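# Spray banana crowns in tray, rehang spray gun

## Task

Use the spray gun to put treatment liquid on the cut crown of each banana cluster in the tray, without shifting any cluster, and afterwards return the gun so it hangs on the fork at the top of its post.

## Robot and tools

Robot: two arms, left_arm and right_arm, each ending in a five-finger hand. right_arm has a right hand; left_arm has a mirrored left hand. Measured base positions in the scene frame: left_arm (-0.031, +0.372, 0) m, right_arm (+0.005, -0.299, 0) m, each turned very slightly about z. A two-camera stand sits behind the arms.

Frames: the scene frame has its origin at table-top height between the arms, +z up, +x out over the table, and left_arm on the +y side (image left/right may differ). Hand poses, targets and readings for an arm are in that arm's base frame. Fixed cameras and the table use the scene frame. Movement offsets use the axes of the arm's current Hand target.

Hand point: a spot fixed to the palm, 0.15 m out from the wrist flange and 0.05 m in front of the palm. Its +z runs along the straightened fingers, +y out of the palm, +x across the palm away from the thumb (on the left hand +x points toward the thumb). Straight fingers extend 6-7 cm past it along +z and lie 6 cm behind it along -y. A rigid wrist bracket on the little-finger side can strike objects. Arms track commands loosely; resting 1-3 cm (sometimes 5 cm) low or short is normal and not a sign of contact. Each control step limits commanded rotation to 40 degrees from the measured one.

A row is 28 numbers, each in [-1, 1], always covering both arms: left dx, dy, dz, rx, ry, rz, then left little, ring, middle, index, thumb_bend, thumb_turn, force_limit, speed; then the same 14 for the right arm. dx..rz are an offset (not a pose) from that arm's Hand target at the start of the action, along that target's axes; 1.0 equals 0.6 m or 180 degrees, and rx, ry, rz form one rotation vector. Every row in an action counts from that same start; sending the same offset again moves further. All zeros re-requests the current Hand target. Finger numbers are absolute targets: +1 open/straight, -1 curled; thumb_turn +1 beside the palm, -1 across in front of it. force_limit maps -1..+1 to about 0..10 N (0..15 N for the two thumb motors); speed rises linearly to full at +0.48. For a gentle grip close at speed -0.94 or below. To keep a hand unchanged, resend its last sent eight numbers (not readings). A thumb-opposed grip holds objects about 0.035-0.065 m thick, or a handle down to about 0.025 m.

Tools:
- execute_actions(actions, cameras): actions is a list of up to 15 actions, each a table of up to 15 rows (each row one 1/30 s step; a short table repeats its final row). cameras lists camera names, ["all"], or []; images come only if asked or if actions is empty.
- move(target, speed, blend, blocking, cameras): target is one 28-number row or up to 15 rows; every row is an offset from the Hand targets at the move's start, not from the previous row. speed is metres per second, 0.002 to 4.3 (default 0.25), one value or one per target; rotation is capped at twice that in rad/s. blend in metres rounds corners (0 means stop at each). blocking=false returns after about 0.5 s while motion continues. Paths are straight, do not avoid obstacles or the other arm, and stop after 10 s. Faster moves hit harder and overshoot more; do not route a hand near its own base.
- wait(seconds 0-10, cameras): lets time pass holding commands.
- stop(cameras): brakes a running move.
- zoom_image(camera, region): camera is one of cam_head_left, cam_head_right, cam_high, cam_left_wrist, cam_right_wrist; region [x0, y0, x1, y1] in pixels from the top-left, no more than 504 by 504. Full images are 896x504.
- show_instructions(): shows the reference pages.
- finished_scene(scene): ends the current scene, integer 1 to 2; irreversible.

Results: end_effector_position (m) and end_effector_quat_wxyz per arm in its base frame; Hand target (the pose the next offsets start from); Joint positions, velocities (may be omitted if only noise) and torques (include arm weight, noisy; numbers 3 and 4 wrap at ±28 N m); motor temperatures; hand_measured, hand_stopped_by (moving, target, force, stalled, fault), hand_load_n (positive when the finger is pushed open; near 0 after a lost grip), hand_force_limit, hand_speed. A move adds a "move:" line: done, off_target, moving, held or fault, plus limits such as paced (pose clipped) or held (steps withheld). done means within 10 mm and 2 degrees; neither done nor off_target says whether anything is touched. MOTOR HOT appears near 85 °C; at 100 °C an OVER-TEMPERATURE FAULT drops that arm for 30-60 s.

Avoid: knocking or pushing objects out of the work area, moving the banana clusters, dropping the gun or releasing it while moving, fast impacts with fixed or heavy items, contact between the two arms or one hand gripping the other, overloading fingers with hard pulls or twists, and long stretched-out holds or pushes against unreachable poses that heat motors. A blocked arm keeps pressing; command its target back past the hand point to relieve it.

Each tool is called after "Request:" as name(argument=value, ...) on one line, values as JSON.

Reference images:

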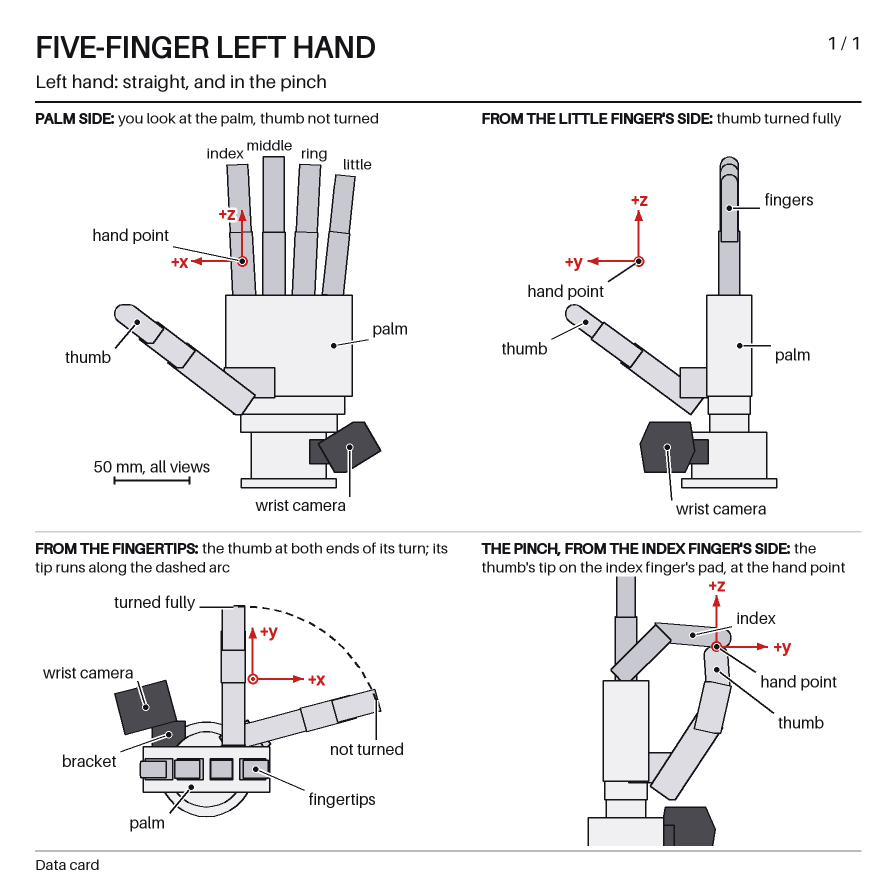

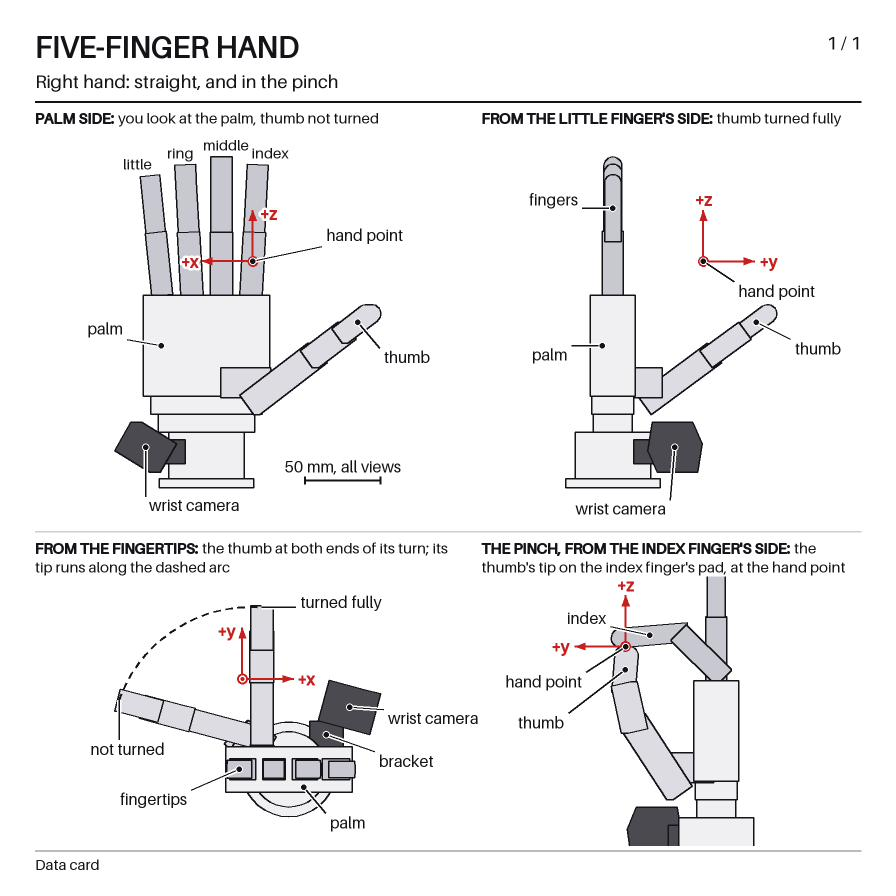

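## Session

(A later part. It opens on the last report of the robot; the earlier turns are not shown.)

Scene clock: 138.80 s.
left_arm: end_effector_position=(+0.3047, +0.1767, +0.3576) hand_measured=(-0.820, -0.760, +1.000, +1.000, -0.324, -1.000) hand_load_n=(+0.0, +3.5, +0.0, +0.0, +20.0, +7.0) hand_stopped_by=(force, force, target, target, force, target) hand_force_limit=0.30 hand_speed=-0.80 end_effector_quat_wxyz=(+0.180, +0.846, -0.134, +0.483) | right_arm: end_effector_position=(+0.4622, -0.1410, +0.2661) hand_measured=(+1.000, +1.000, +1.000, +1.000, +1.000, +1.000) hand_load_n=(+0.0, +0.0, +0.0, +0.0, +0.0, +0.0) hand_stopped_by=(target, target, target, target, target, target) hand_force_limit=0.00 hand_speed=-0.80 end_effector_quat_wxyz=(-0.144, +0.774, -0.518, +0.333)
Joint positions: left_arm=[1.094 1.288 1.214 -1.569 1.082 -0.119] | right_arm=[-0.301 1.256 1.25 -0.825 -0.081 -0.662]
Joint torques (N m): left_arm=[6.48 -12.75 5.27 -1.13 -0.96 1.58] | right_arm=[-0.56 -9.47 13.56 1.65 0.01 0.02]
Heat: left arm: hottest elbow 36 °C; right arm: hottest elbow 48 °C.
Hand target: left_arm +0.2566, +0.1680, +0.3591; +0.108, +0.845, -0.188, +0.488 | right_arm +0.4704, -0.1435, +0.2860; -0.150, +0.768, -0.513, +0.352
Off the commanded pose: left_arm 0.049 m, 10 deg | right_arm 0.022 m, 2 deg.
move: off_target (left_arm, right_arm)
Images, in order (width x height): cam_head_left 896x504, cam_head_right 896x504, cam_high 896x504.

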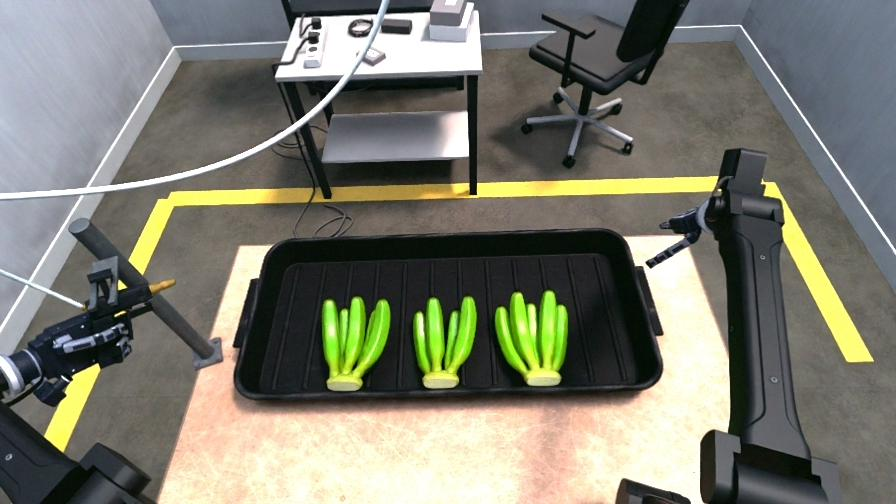

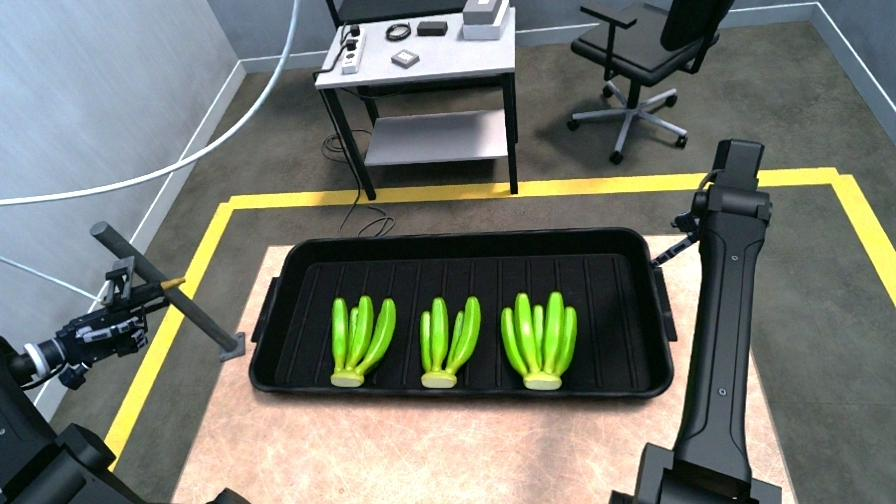

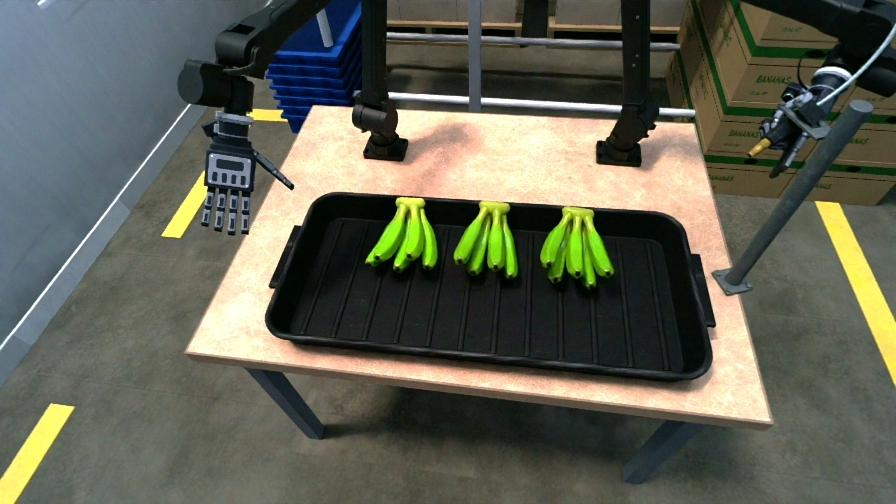

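Request:
move(target=[0.0365,-0.095,0.0867,-0.0386,0,0.0222,-1,-1,1,1,-1,-1,0.3,-0.8,0,0,0,0,0,0,1,1,1,1,1,1,0,-0.8], speed=0.08, cameras=["cam_head_left","cam_high","cam_head_right"])

Request:
zoom_image(camera="cam_head_left", region=[40, 240, 180, 380])

Request:
zoom_image(camera="cam_high", region=[730, 50, 870, 190])

Request:
zoom_image(camera="cam_head_right", region=[60, 240, 200, 380])

Scene clock: 140.93 s.
left_arm: end_effector_position=(+0.3220, +0.1928, +0.3452) hand_measured=(-0.820, -0.760, +1.000, +1.000, -0.322, -1.000) hand_load_n=(+1.5, +6.0, +0.0, +0.0, +13.0, +1.5) hand_stopped_by=(force, force, target, target, force, target) hand_force_limit=0.30 hand_speed=-0.80 end_effector_quat_wxyz=(+0.141, +0.833, -0.235, +0.481) | right_arm: end_effector_position=(+0.4622, -0.1410, +0.2661) hand_measured=(+1.000, +1.000, +1.000, +1.000, +1.000, +1.000) hand_load_n=(+0.0, +0.0, +0.0, +0.0, +0.0, +0.0) hand_stopped_by=(target, target, target, target, target, target) hand_force_limit=0.00 hand_speed=-0.80 end_effector_quat_wxyz=(-0.144, +0.774, -0.518, +0.333)
Joint positions: left_arm=[1.046 1.385 1.314 -1.564 1.049 0.064] | right_arm=[-0.301 1.256 1.25 -0.825 -0.081 -0.662]
Joint torques (N m): left_arm=[-1.2 -5.54 11.52 -0.28 0.62 -0.08] | right_arm=[-0.56 -9.47 13.57 1.65 0.01 0.02]
Heat: left arm: hottest elbow 36 °C; right arm: hottest elbow 48 °C.
Hand target: left_arm +0.3315, +0.1959, +0.3521; +0.142, +0.830, -0.246, +0.479 | right_arm +0.4704, -0.1435, +0.2860; -0.150, +0.768, -0.513, +0.352
Off the commanded pose: left_arm 0.012 m, 1 deg | right_arm 0.022 m, 2 deg.
move: off_target (left_arm, right_arm)
Images, in order (width x height): cam_head_left 896x504, cam_head_right 896x504, cam_high 896x504.

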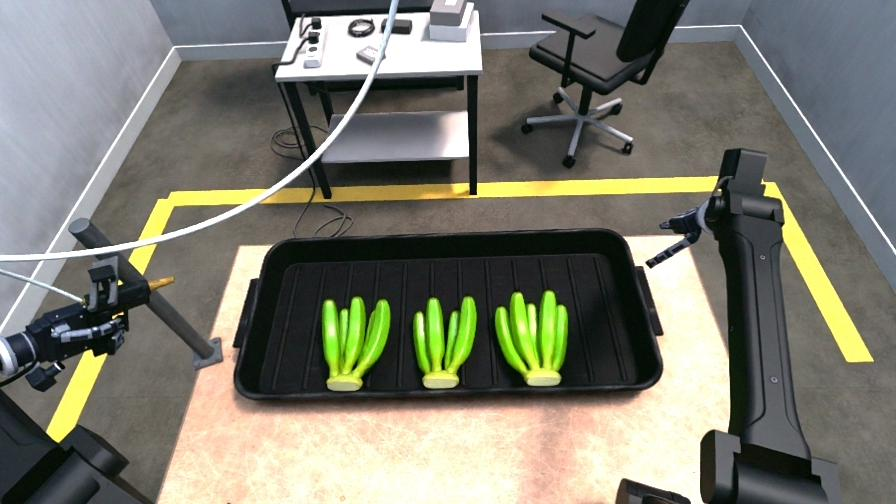

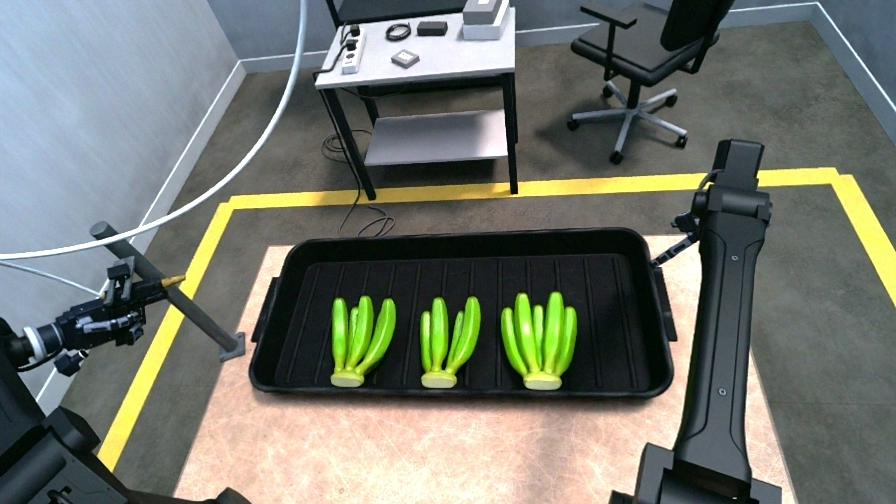

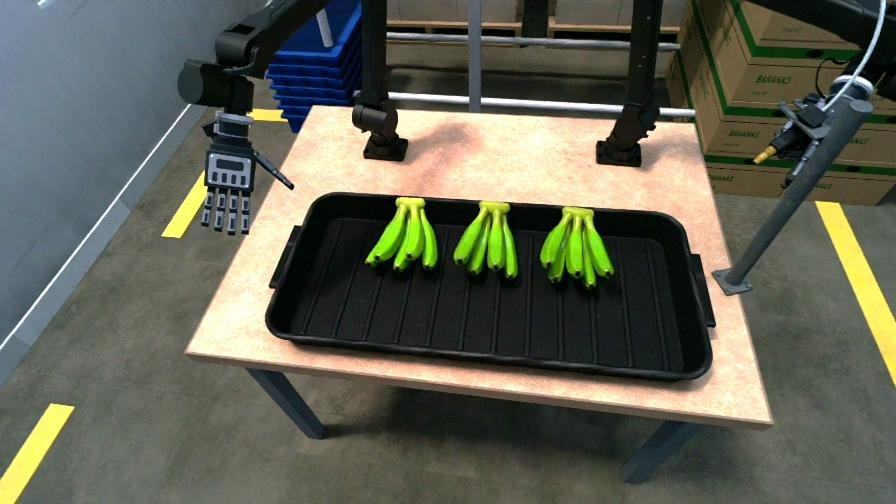

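Scaled by 3.600 from the camera's 896x504 image, which has a finer 1280x720 frame.

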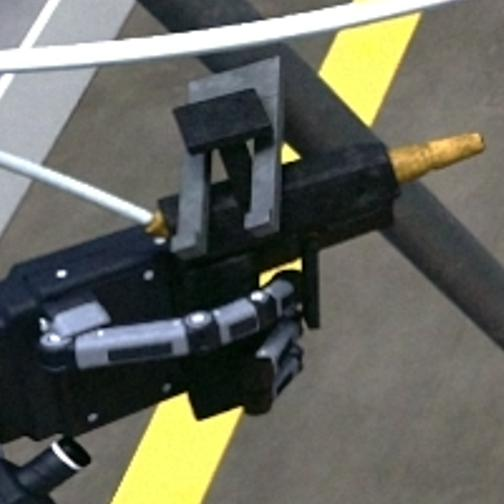

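Scaled by 3.600 from the camera's 896x504 image, which has a finer 1280x720 frame.

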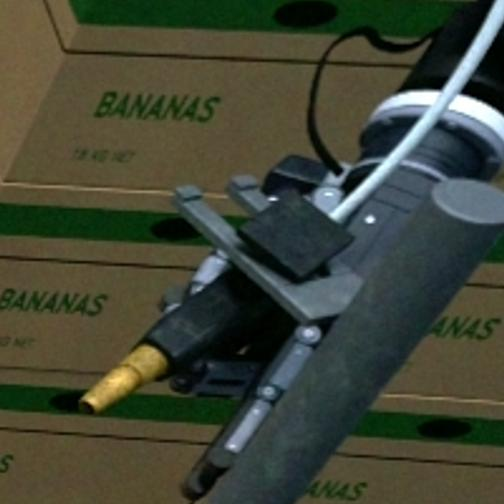

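Scaled by 3.600 from the camera's 896x504 image, which has a finer 1280x720 frame.

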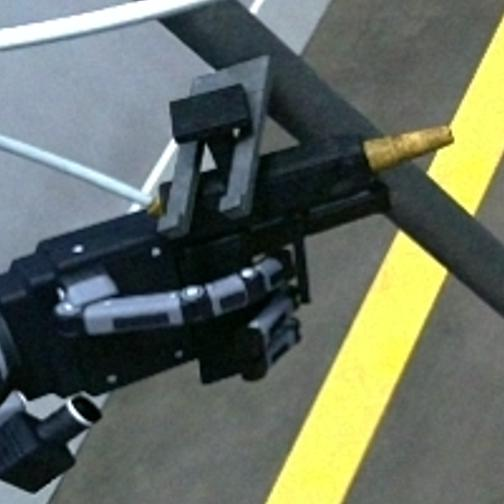

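Request:
move(target=[-0.0175,0.0403,-0.024,0,0,0,-1,-1,1,1,-1,-1,0.3,-0.8,0,0,0,0,0,0,1,1,1,1,1,1,0,-0.8], speed=0.05, cameras=["cam_head_left","cam_high","cam_head_right"])

Request:
zoom_image(camera="cam_head_left", region=[40, 240, 180, 380])

Request:
zoom_image(camera="cam_high", region=[730, 50, 870, 190])

Request:
zoom_image(camera="cam_head_right", region=[60, 240, 200, 380])

Scene clock: 142.67 s.
left_arm: end_effector_position=(+0.3080, +0.1882, +0.3455) hand_measured=(-0.820, -0.760, +1.000, +1.000, -0.322, -1.000) hand_load_n=(+1.5, +5.0, +0.0, +0.0, +12.5, +1.5) hand_stopped_by=(force, force, target, target, force, target) hand_force_limit=0.30 hand_speed=-0.80 end_effector_quat_wxyz=(+0.145, +0.831, -0.245, +0.477) | right_arm: end_effector_position=(+0.4622, -0.1410, +0.2661) hand_measured=(+1.000, +1.000, +1.000, +1.000, +1.000, +1.000) hand_load_n=(+0.0, +0.0, +0.0, +0.5, +0.0, -0.5) hand_stopped_by=(target, target, target, target, target, target) hand_force_limit=0.00 hand_speed=-0.80 end_effector_quat_wxyz=(-0.144, +0.774, -0.518, +0.333)
Joint positions: left_arm=[1.067 1.379 1.311 -1.636 1.04 0.145] | right_arm=[-0.301 1.256 1.25 -0.825 -0.081 -0.662]
Joint torques (N m): left_arm=[0.85 -7.71 7.88 -0.5 0.8 0.03] | right_arm=[-0.56 -9.47 13.57 1.65 0.01 0.02]
Heat: left arm: hottest elbow 36 °C; right arm: hottest elbow 48 °C.
Hand target: left_arm +0.3035, +0.1852, +0.3502; +0.142, +0.830, -0.246, +0.479 | right_arm +0.4704, -0.1435, +0.2860; -0.150, +0.768, -0.513, +0.352
Off the commanded pose: left_arm 0.007 m, 1 deg | right_arm 0.022 m, 2 deg.
move: off_target (right_arm)
Images, in order (width x height): cam_head_left 896x504, cam_head_right 896x504, cam_high 896x504.

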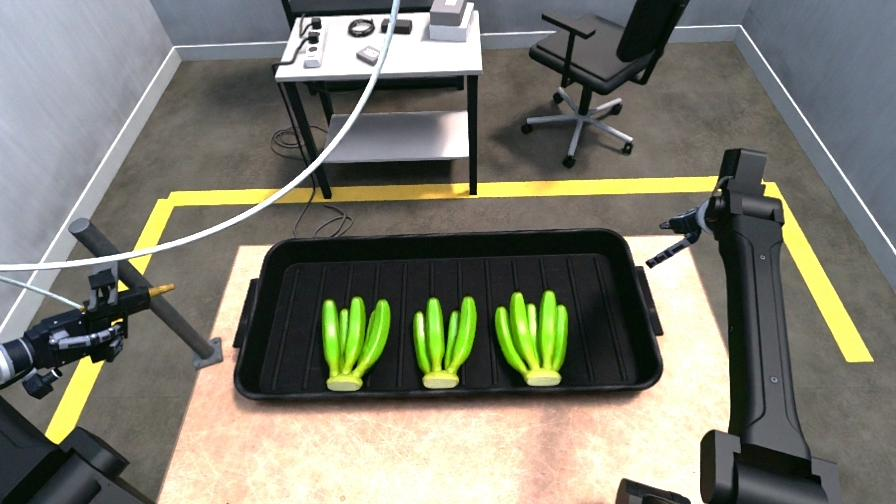

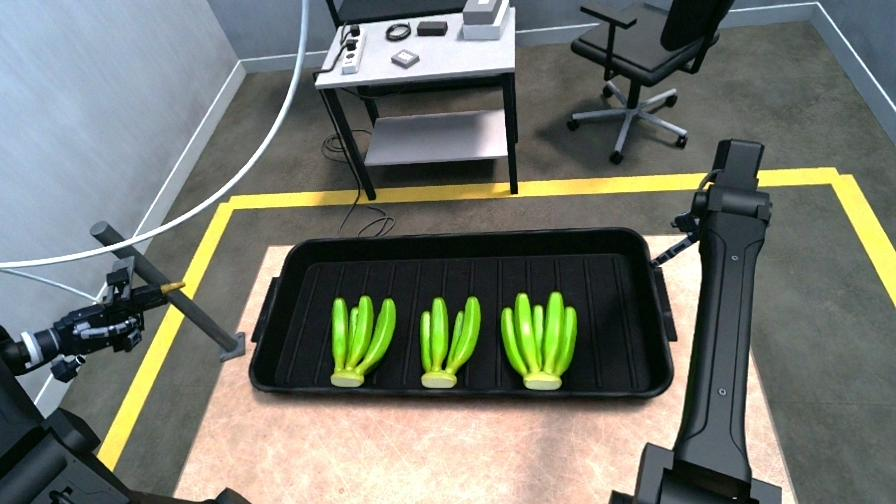

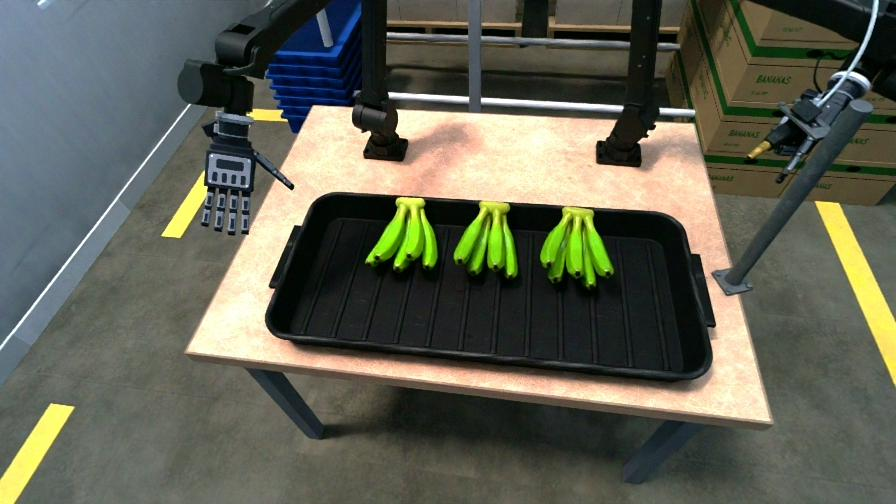

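Scaled by 3.600 from the camera's 896x504 image, which has a finer 1280x720 frame.

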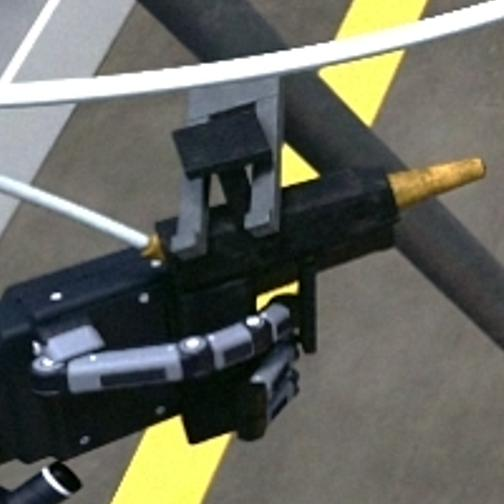

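Scaled by 3.600 from the camera's 896x504 image, which has a finer 1280x720 frame.

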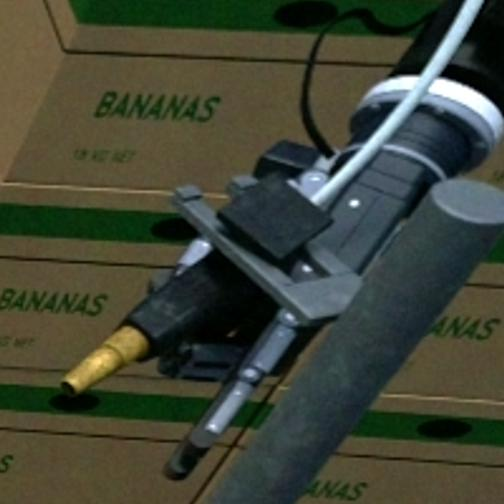

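Scaled by 3.600 from the camera's 896x504 image, which has a finer 1280x720 frame.

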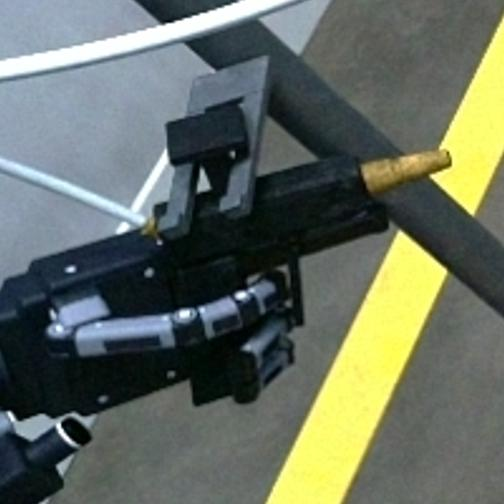

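Request:
move(target=[-0.0172,0.047,-0.0298,0.0193,0,-0.0111,-1,-1,1,1,-1,-1,0.3,-0.8,0,0,0,0,0,0,1,1,1,1,1,1,0,-0.8], speed=0.05, cameras=["cam_head_left","cam_high","cam_head_right"])

Request:
zoom_image(camera="cam_head_left", region=[40, 240, 180, 380])

Request:
zoom_image(camera="cam_high", region=[730, 50, 870, 190])

Request:
zoom_image(camera="cam_head_right", region=[60, 240, 200, 380])

Scene clock: 144.10 s.
left_arm: end_effector_position=(+0.2925, +0.1772, +0.3470) hand_measured=(-0.820, -0.760, +1.000, +1.000, -0.322, -1.000) hand_load_n=(+1.0, +2.5, +0.0, +0.0, +12.0, +2.5) hand_stopped_by=(force, force, target, target, force, target) hand_force_limit=0.30 hand_speed=-0.80 end_effector_quat_wxyz=(+0.155, +0.838, -0.201, +0.483) | right_arm: end_effector_position=(+0.4622, -0.1410, +0.2661) hand_measured=(+1.000, +1.000, +1.000, +1.000, +1.000, +1.000) hand_load_n=(+0.0, +0.0, +0.0, +0.0, +0.0, +0.0) hand_stopped_by=(target, target, target, target, target, target) hand_force_limit=0.00 hand_speed=-0.80 end_effector_quat_wxyz=(-0.144, +0.774, -0.518, +0.333)
Joint positions: left_arm=[1.106 1.316 1.236 -1.636 1.057 0.09] | right_arm=[-0.301 1.256 1.25 -0.825 -0.081 -0.662]
Joint torques (N m): left_arm=[3.55 -9.47 6.56 -0.9 0.05 0.61] | right_arm=[-0.5 -9.47 13.56 1.65 0.01 0.02]
Heat: left arm: hottest elbow 36 °C; right arm: hottest elbow 48 °C.
Hand target: left_arm +0.2708, +0.1728, +0.3501; +0.125, +0.838, -0.217, +0.484 | right_arm +0.4704, -0.1435, +0.2860; -0.150, +0.768, -0.513, +0.352
Off the commanded pose: left_arm 0.022 m, 4 deg | right_arm 0.022 m, 2 deg.
move: off_target (left_arm, right_arm)
Images, in order (width x height): cam_head_left 896x504, cam_head_right 896x504, cam_high 896x504.

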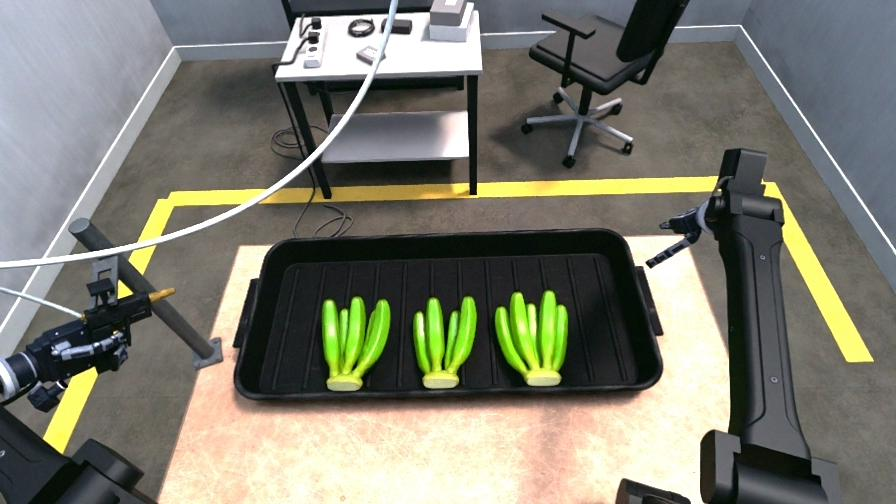

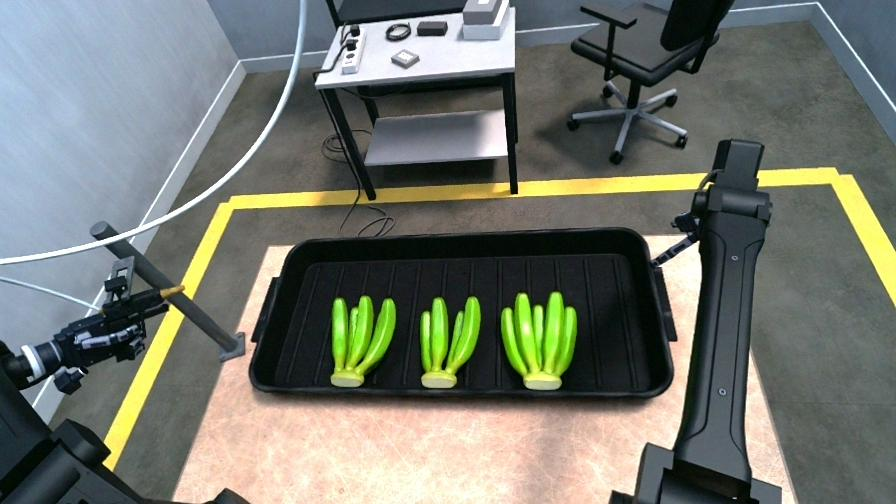

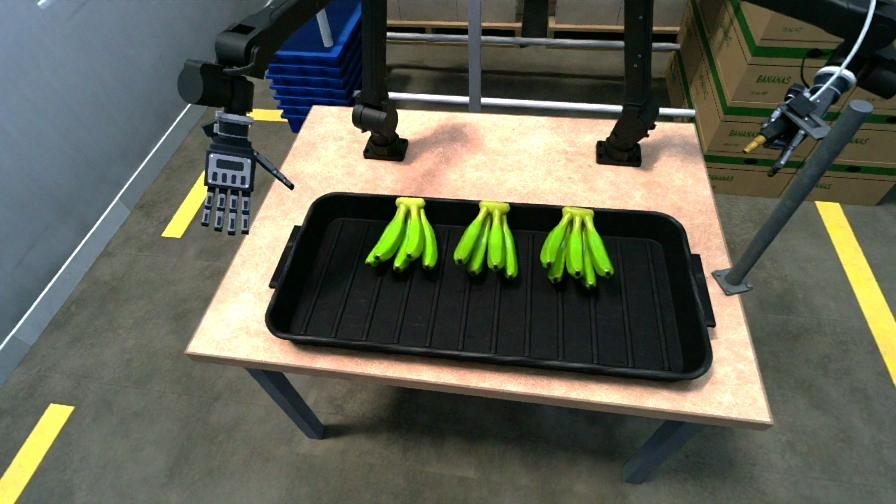

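Scaled by 3.600 from the camera's 896x504 image, which has a finer 1280x720 frame.

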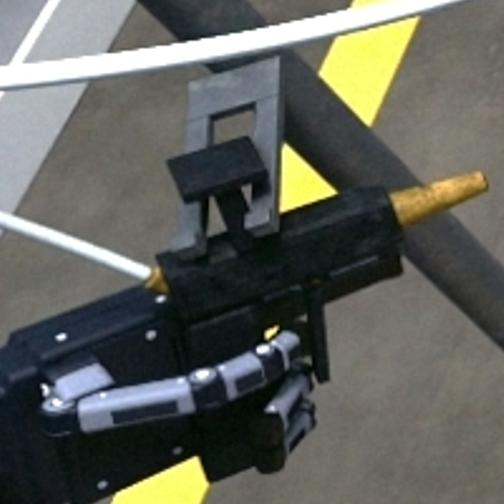

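Scaled by 3.600 from the camera's 896x504 image, which has a finer 1280x720 frame.

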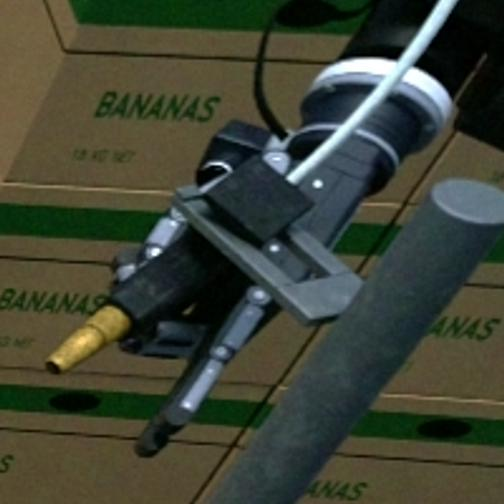

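Scaled by 3.600 from the camera's 896x504 image, which has a finer 1280x720 frame.

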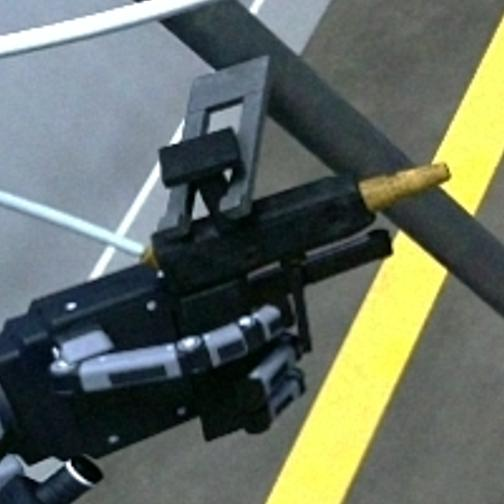

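Request:
move(target=[[0.0144,0,-0.0083,0,0,0,-1,-1,1,1,-1,-1,0.3,-0.8,0,0,0,0,0,0,1,1,1,1,1,1,0,-0.8],[-0.003,0.047,-0.038,0,0,0,-1,-1,1,1,-1,-1,0.3,-0.8,0,0,0,0,0,0,1,1,1,1,1,1,0,-0.8]], speed=0.05, cameras=["cam_head_left","cam_high","cam_head_right"])

Request:
zoom_image(camera="cam_head_left", region=[40, 240, 180, 380])

Request:
zoom_image(camera="cam_high", region=[730, 50, 870, 190])

Request:
zoom_image(camera="cam_head_right", region=[60, 240, 200, 380])

Scene clock: 146.33 s.
left_arm: end_effector_position=(+0.2831, +0.1706, +0.3564) hand_measured=(-0.820, -0.760, +1.000, +1.000, -0.322, -1.000) hand_load_n=(+0.0, +3.0, +0.0, +0.0, +20.0, +7.5) hand_stopped_by=(force, force, target, target, force, target) hand_force_limit=0.30 hand_speed=-0.80 end_effector_quat_wxyz=(+0.169, +0.844, -0.151, +0.487) | right_arm: end_effector_position=(+0.4622, -0.1410, +0.2661) hand_measured=(+1.000, +1.000, +1.000, +1.000, +1.000, +1.000) hand_load_n=(+0.0, +0.0, +0.0, +0.0, +0.0, +0.0) hand_stopped_by=(target, target, target, target, target, target) hand_force_limit=0.00 hand_speed=-0.80 end_effector_quat_wxyz=(-0.144, +0.774, -0.518, +0.333)
Joint positions: left_arm=[1.139 1.266 1.196 -1.65 1.077 0.012] | right_arm=[-0.301 1.256 1.25 -0.825 -0.081 -0.662]
Joint torques (N m): left_arm=[5.77 -12.28 5.72 -1.28 -0.88 1.44] | right_arm=[-0.56 -9.47 13.57 1.63 0.01 0.02]
Heat: left arm: hottest elbow 36 °C; right arm: hottest elbow 48 °C.
Hand target: left_arm +0.2390, +0.1582, +0.3600; +0.125, +0.838, -0.217, +0.484 | right_arm +0.4704, -0.1435, +0.2860; -0.150, +0.768, -0.513, +0.352
Off the commanded pose: left_arm 0.046 m, 9 deg | right_arm 0.022 m, 2 deg.
joint sent to its limit (left arm) — joint 4 (wrist pitch), lower limit. The joint targets are off in position and orientation.
move: off_target (left_arm, right_arm)
Images, in order (width x height): cam_head_left 896x504, cam_head_right 896x504, cam_high 896x504.

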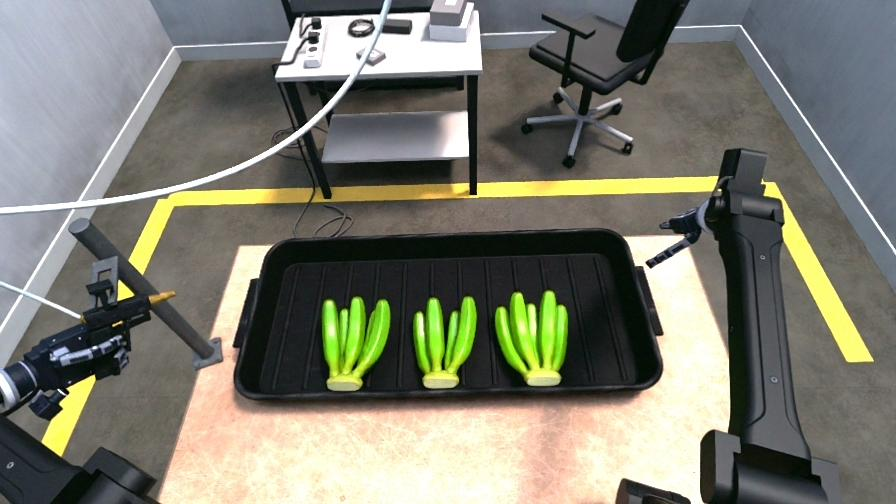

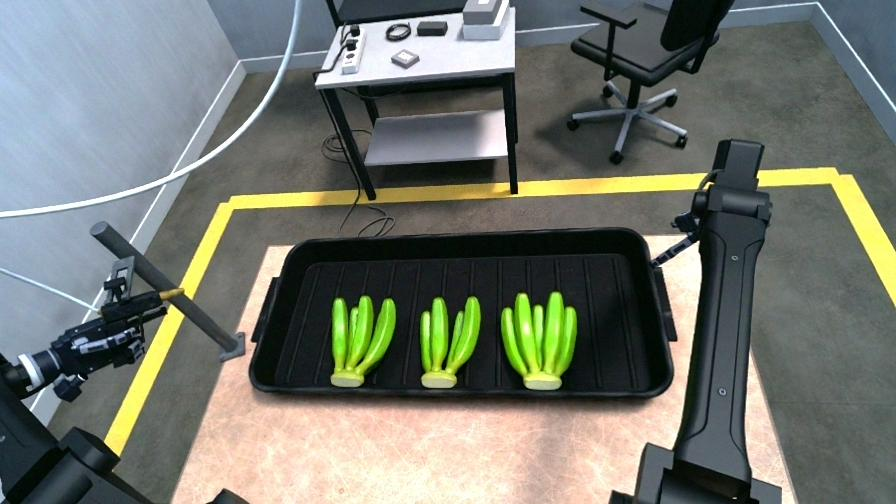

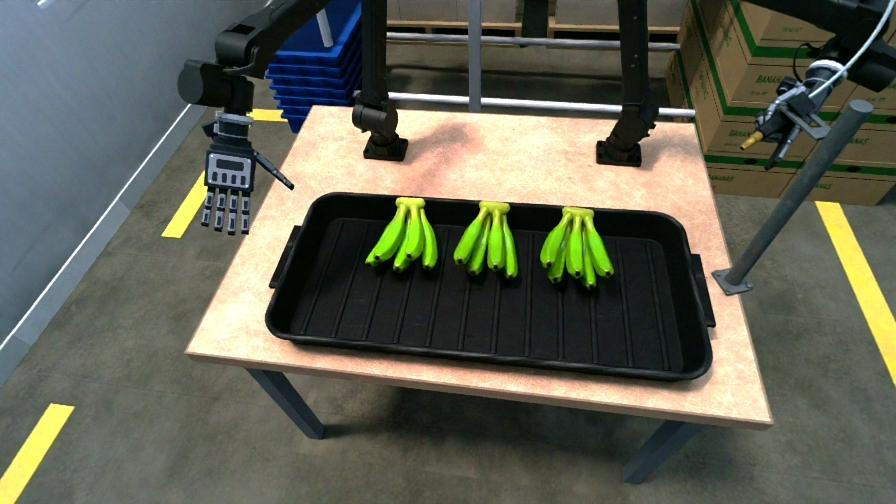

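Scaled by 3.600 from the camera's 896x504 image, which has a finer 1280x720 frame.

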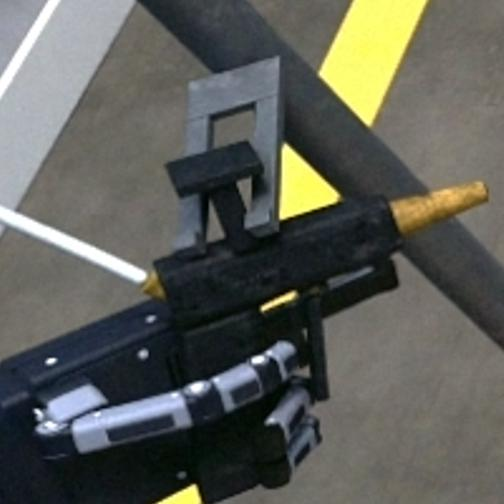

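Scaled by 3.600 from the camera's 896x504 image, which has a finer 1280x720 frame.

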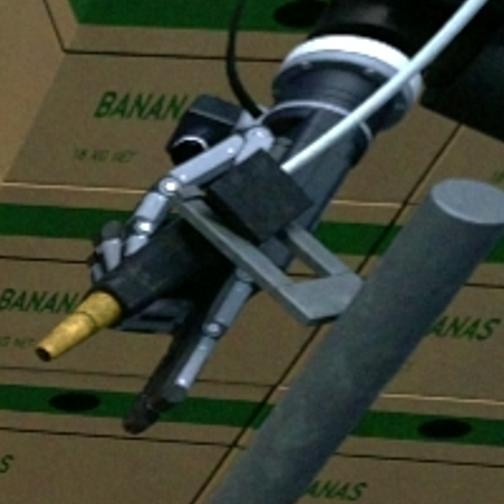

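Scaled by 3.600 from the camera's 896x504 image, which has a finer 1280x720 frame.

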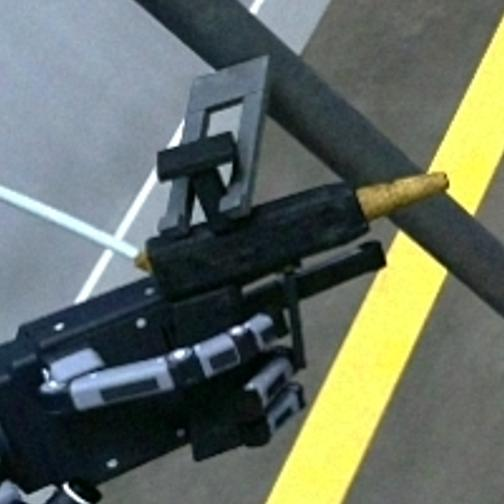

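Request:
move(target=[0.014,-0.066,0.0508,0,0,0.0667,-1,-1,1,1,-1,-1,0.3,-0.8,0,0,0,0,0,0,1,1,1,1,1,1,0,-0.8], speed=0.06, cameras=["cam_head_left","cam_high","cam_head_right"])

Request:
zoom_image(camera="cam_head_left", region=[40, 240, 180, 380])

Request:
zoom_image(camera="cam_high", region=[730, 50, 870, 190])

Request:
zoom_image(camera="cam_head_right", region=[60, 240, 200, 380])

Scene clock: 149.70 s.
left_arm: end_effector_position=(+0.2880, +0.1824, +0.3496) hand_measured=(-0.820, -0.760, +1.000, +1.000, -0.322, -1.000) hand_load_n=(+0.0, +4.5, +0.0, +0.0, +22.5, +6.5) hand_stopped_by=(force, force, target, target, force, target) hand_force_limit=0.30 hand_speed=-0.80 end_effector_quat_wxyz=(+0.110, +0.831, -0.231, +0.494) | right_arm: end_effector_position=(+0.4622, -0.1410, +0.2661) hand_measured=(+1.000, +1.000, +1.000, +1.000, +1.000, +1.000) hand_load_n=(+0.0, +0.0, +0.0, +0.0, +0.5, +0.0) hand_stopped_by=(target, target, target, target, target, target) hand_force_limit=0.00 hand_speed=-0.80 end_effector_quat_wxyz=(-0.144, +0.774, -0.518, +0.333)
Joint positions: left_arm=[1.123 1.292 1.241 -1.597 1.061 0.141] | right_arm=[-0.301 1.256 1.25 -0.825 -0.081 -0.662]
Joint torques (N m): left_arm=[-0.91 -5.77 10.4 -0.24 0.15 1.17] | right_arm=[-0.56 -9.47 13.57 1.65 0.01 0.02]
Heat: left arm: hottest elbow 36 °C; right arm: hottest elbow 48 °C.
Hand target: left_arm +0.2850, +0.1781, +0.3521; +0.073, +0.811, -0.304, +0.495 | right_arm +0.4704, -0.1435, +0.2860; -0.150, +0.768, -0.513, +0.352
Off the commanded pose: left_arm 0.006 m, 10 deg | right_arm 0.022 m, 2 deg.
move: off_target (left_arm, right_arm)
Images, in order (width x height): cam_head_left 896x504, cam_head_right 896x504, cam_high 896x504.

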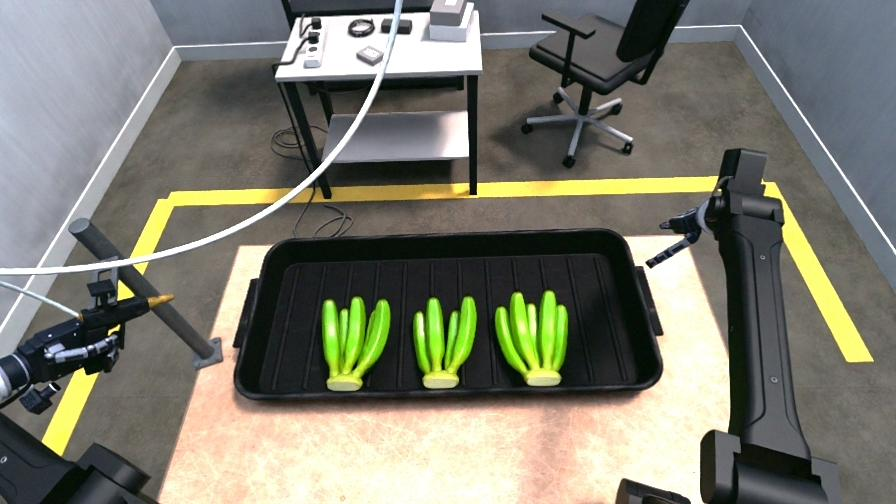

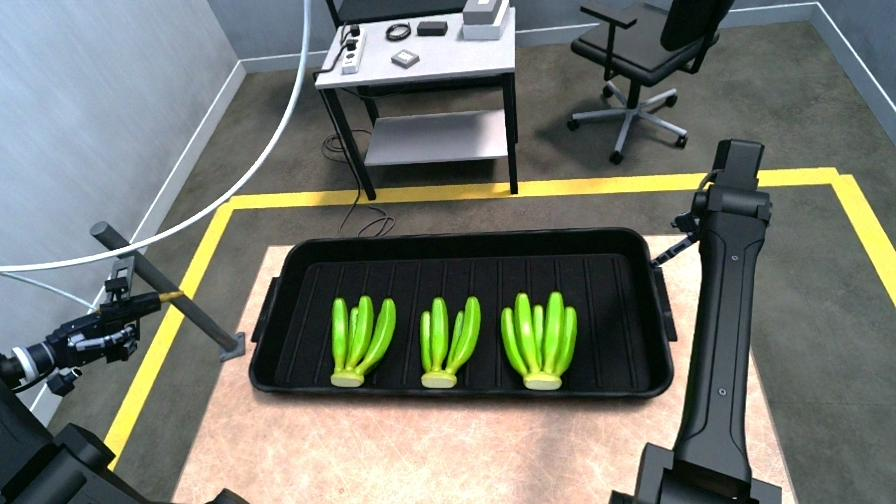

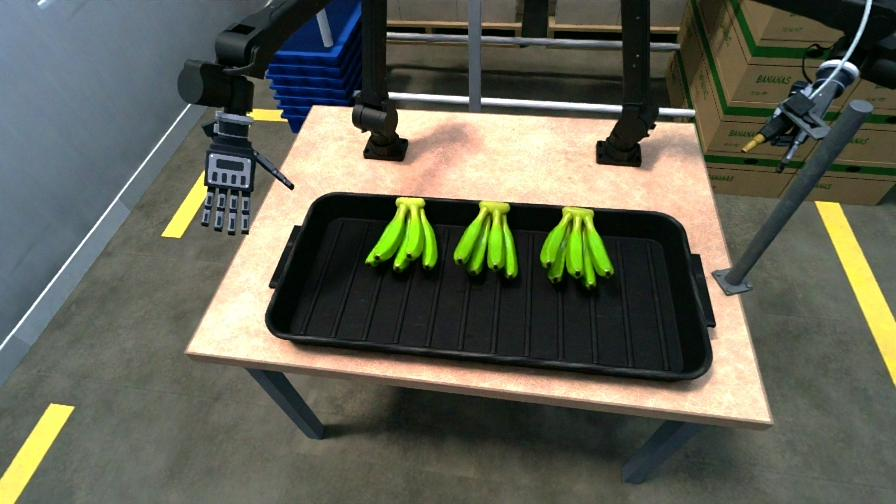

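Scaled by 3.600 from the camera's 896x504 image, which has a finer 1280x720 frame.

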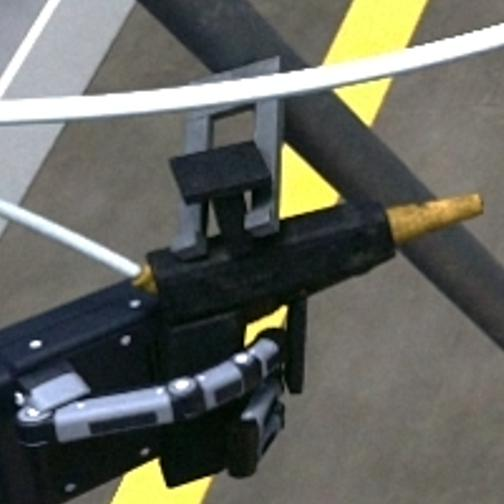

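Scaled by 3.600 from the camera's 896x504 image, which has a finer 1280x720 frame.

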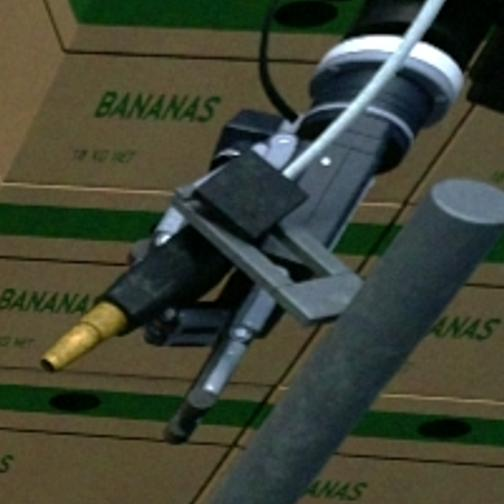

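Scaled by 3.600 from the camera's 896x504 image, which has a finer 1280x720 frame.

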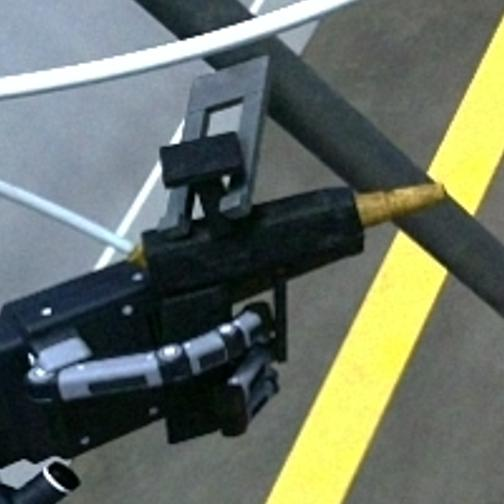

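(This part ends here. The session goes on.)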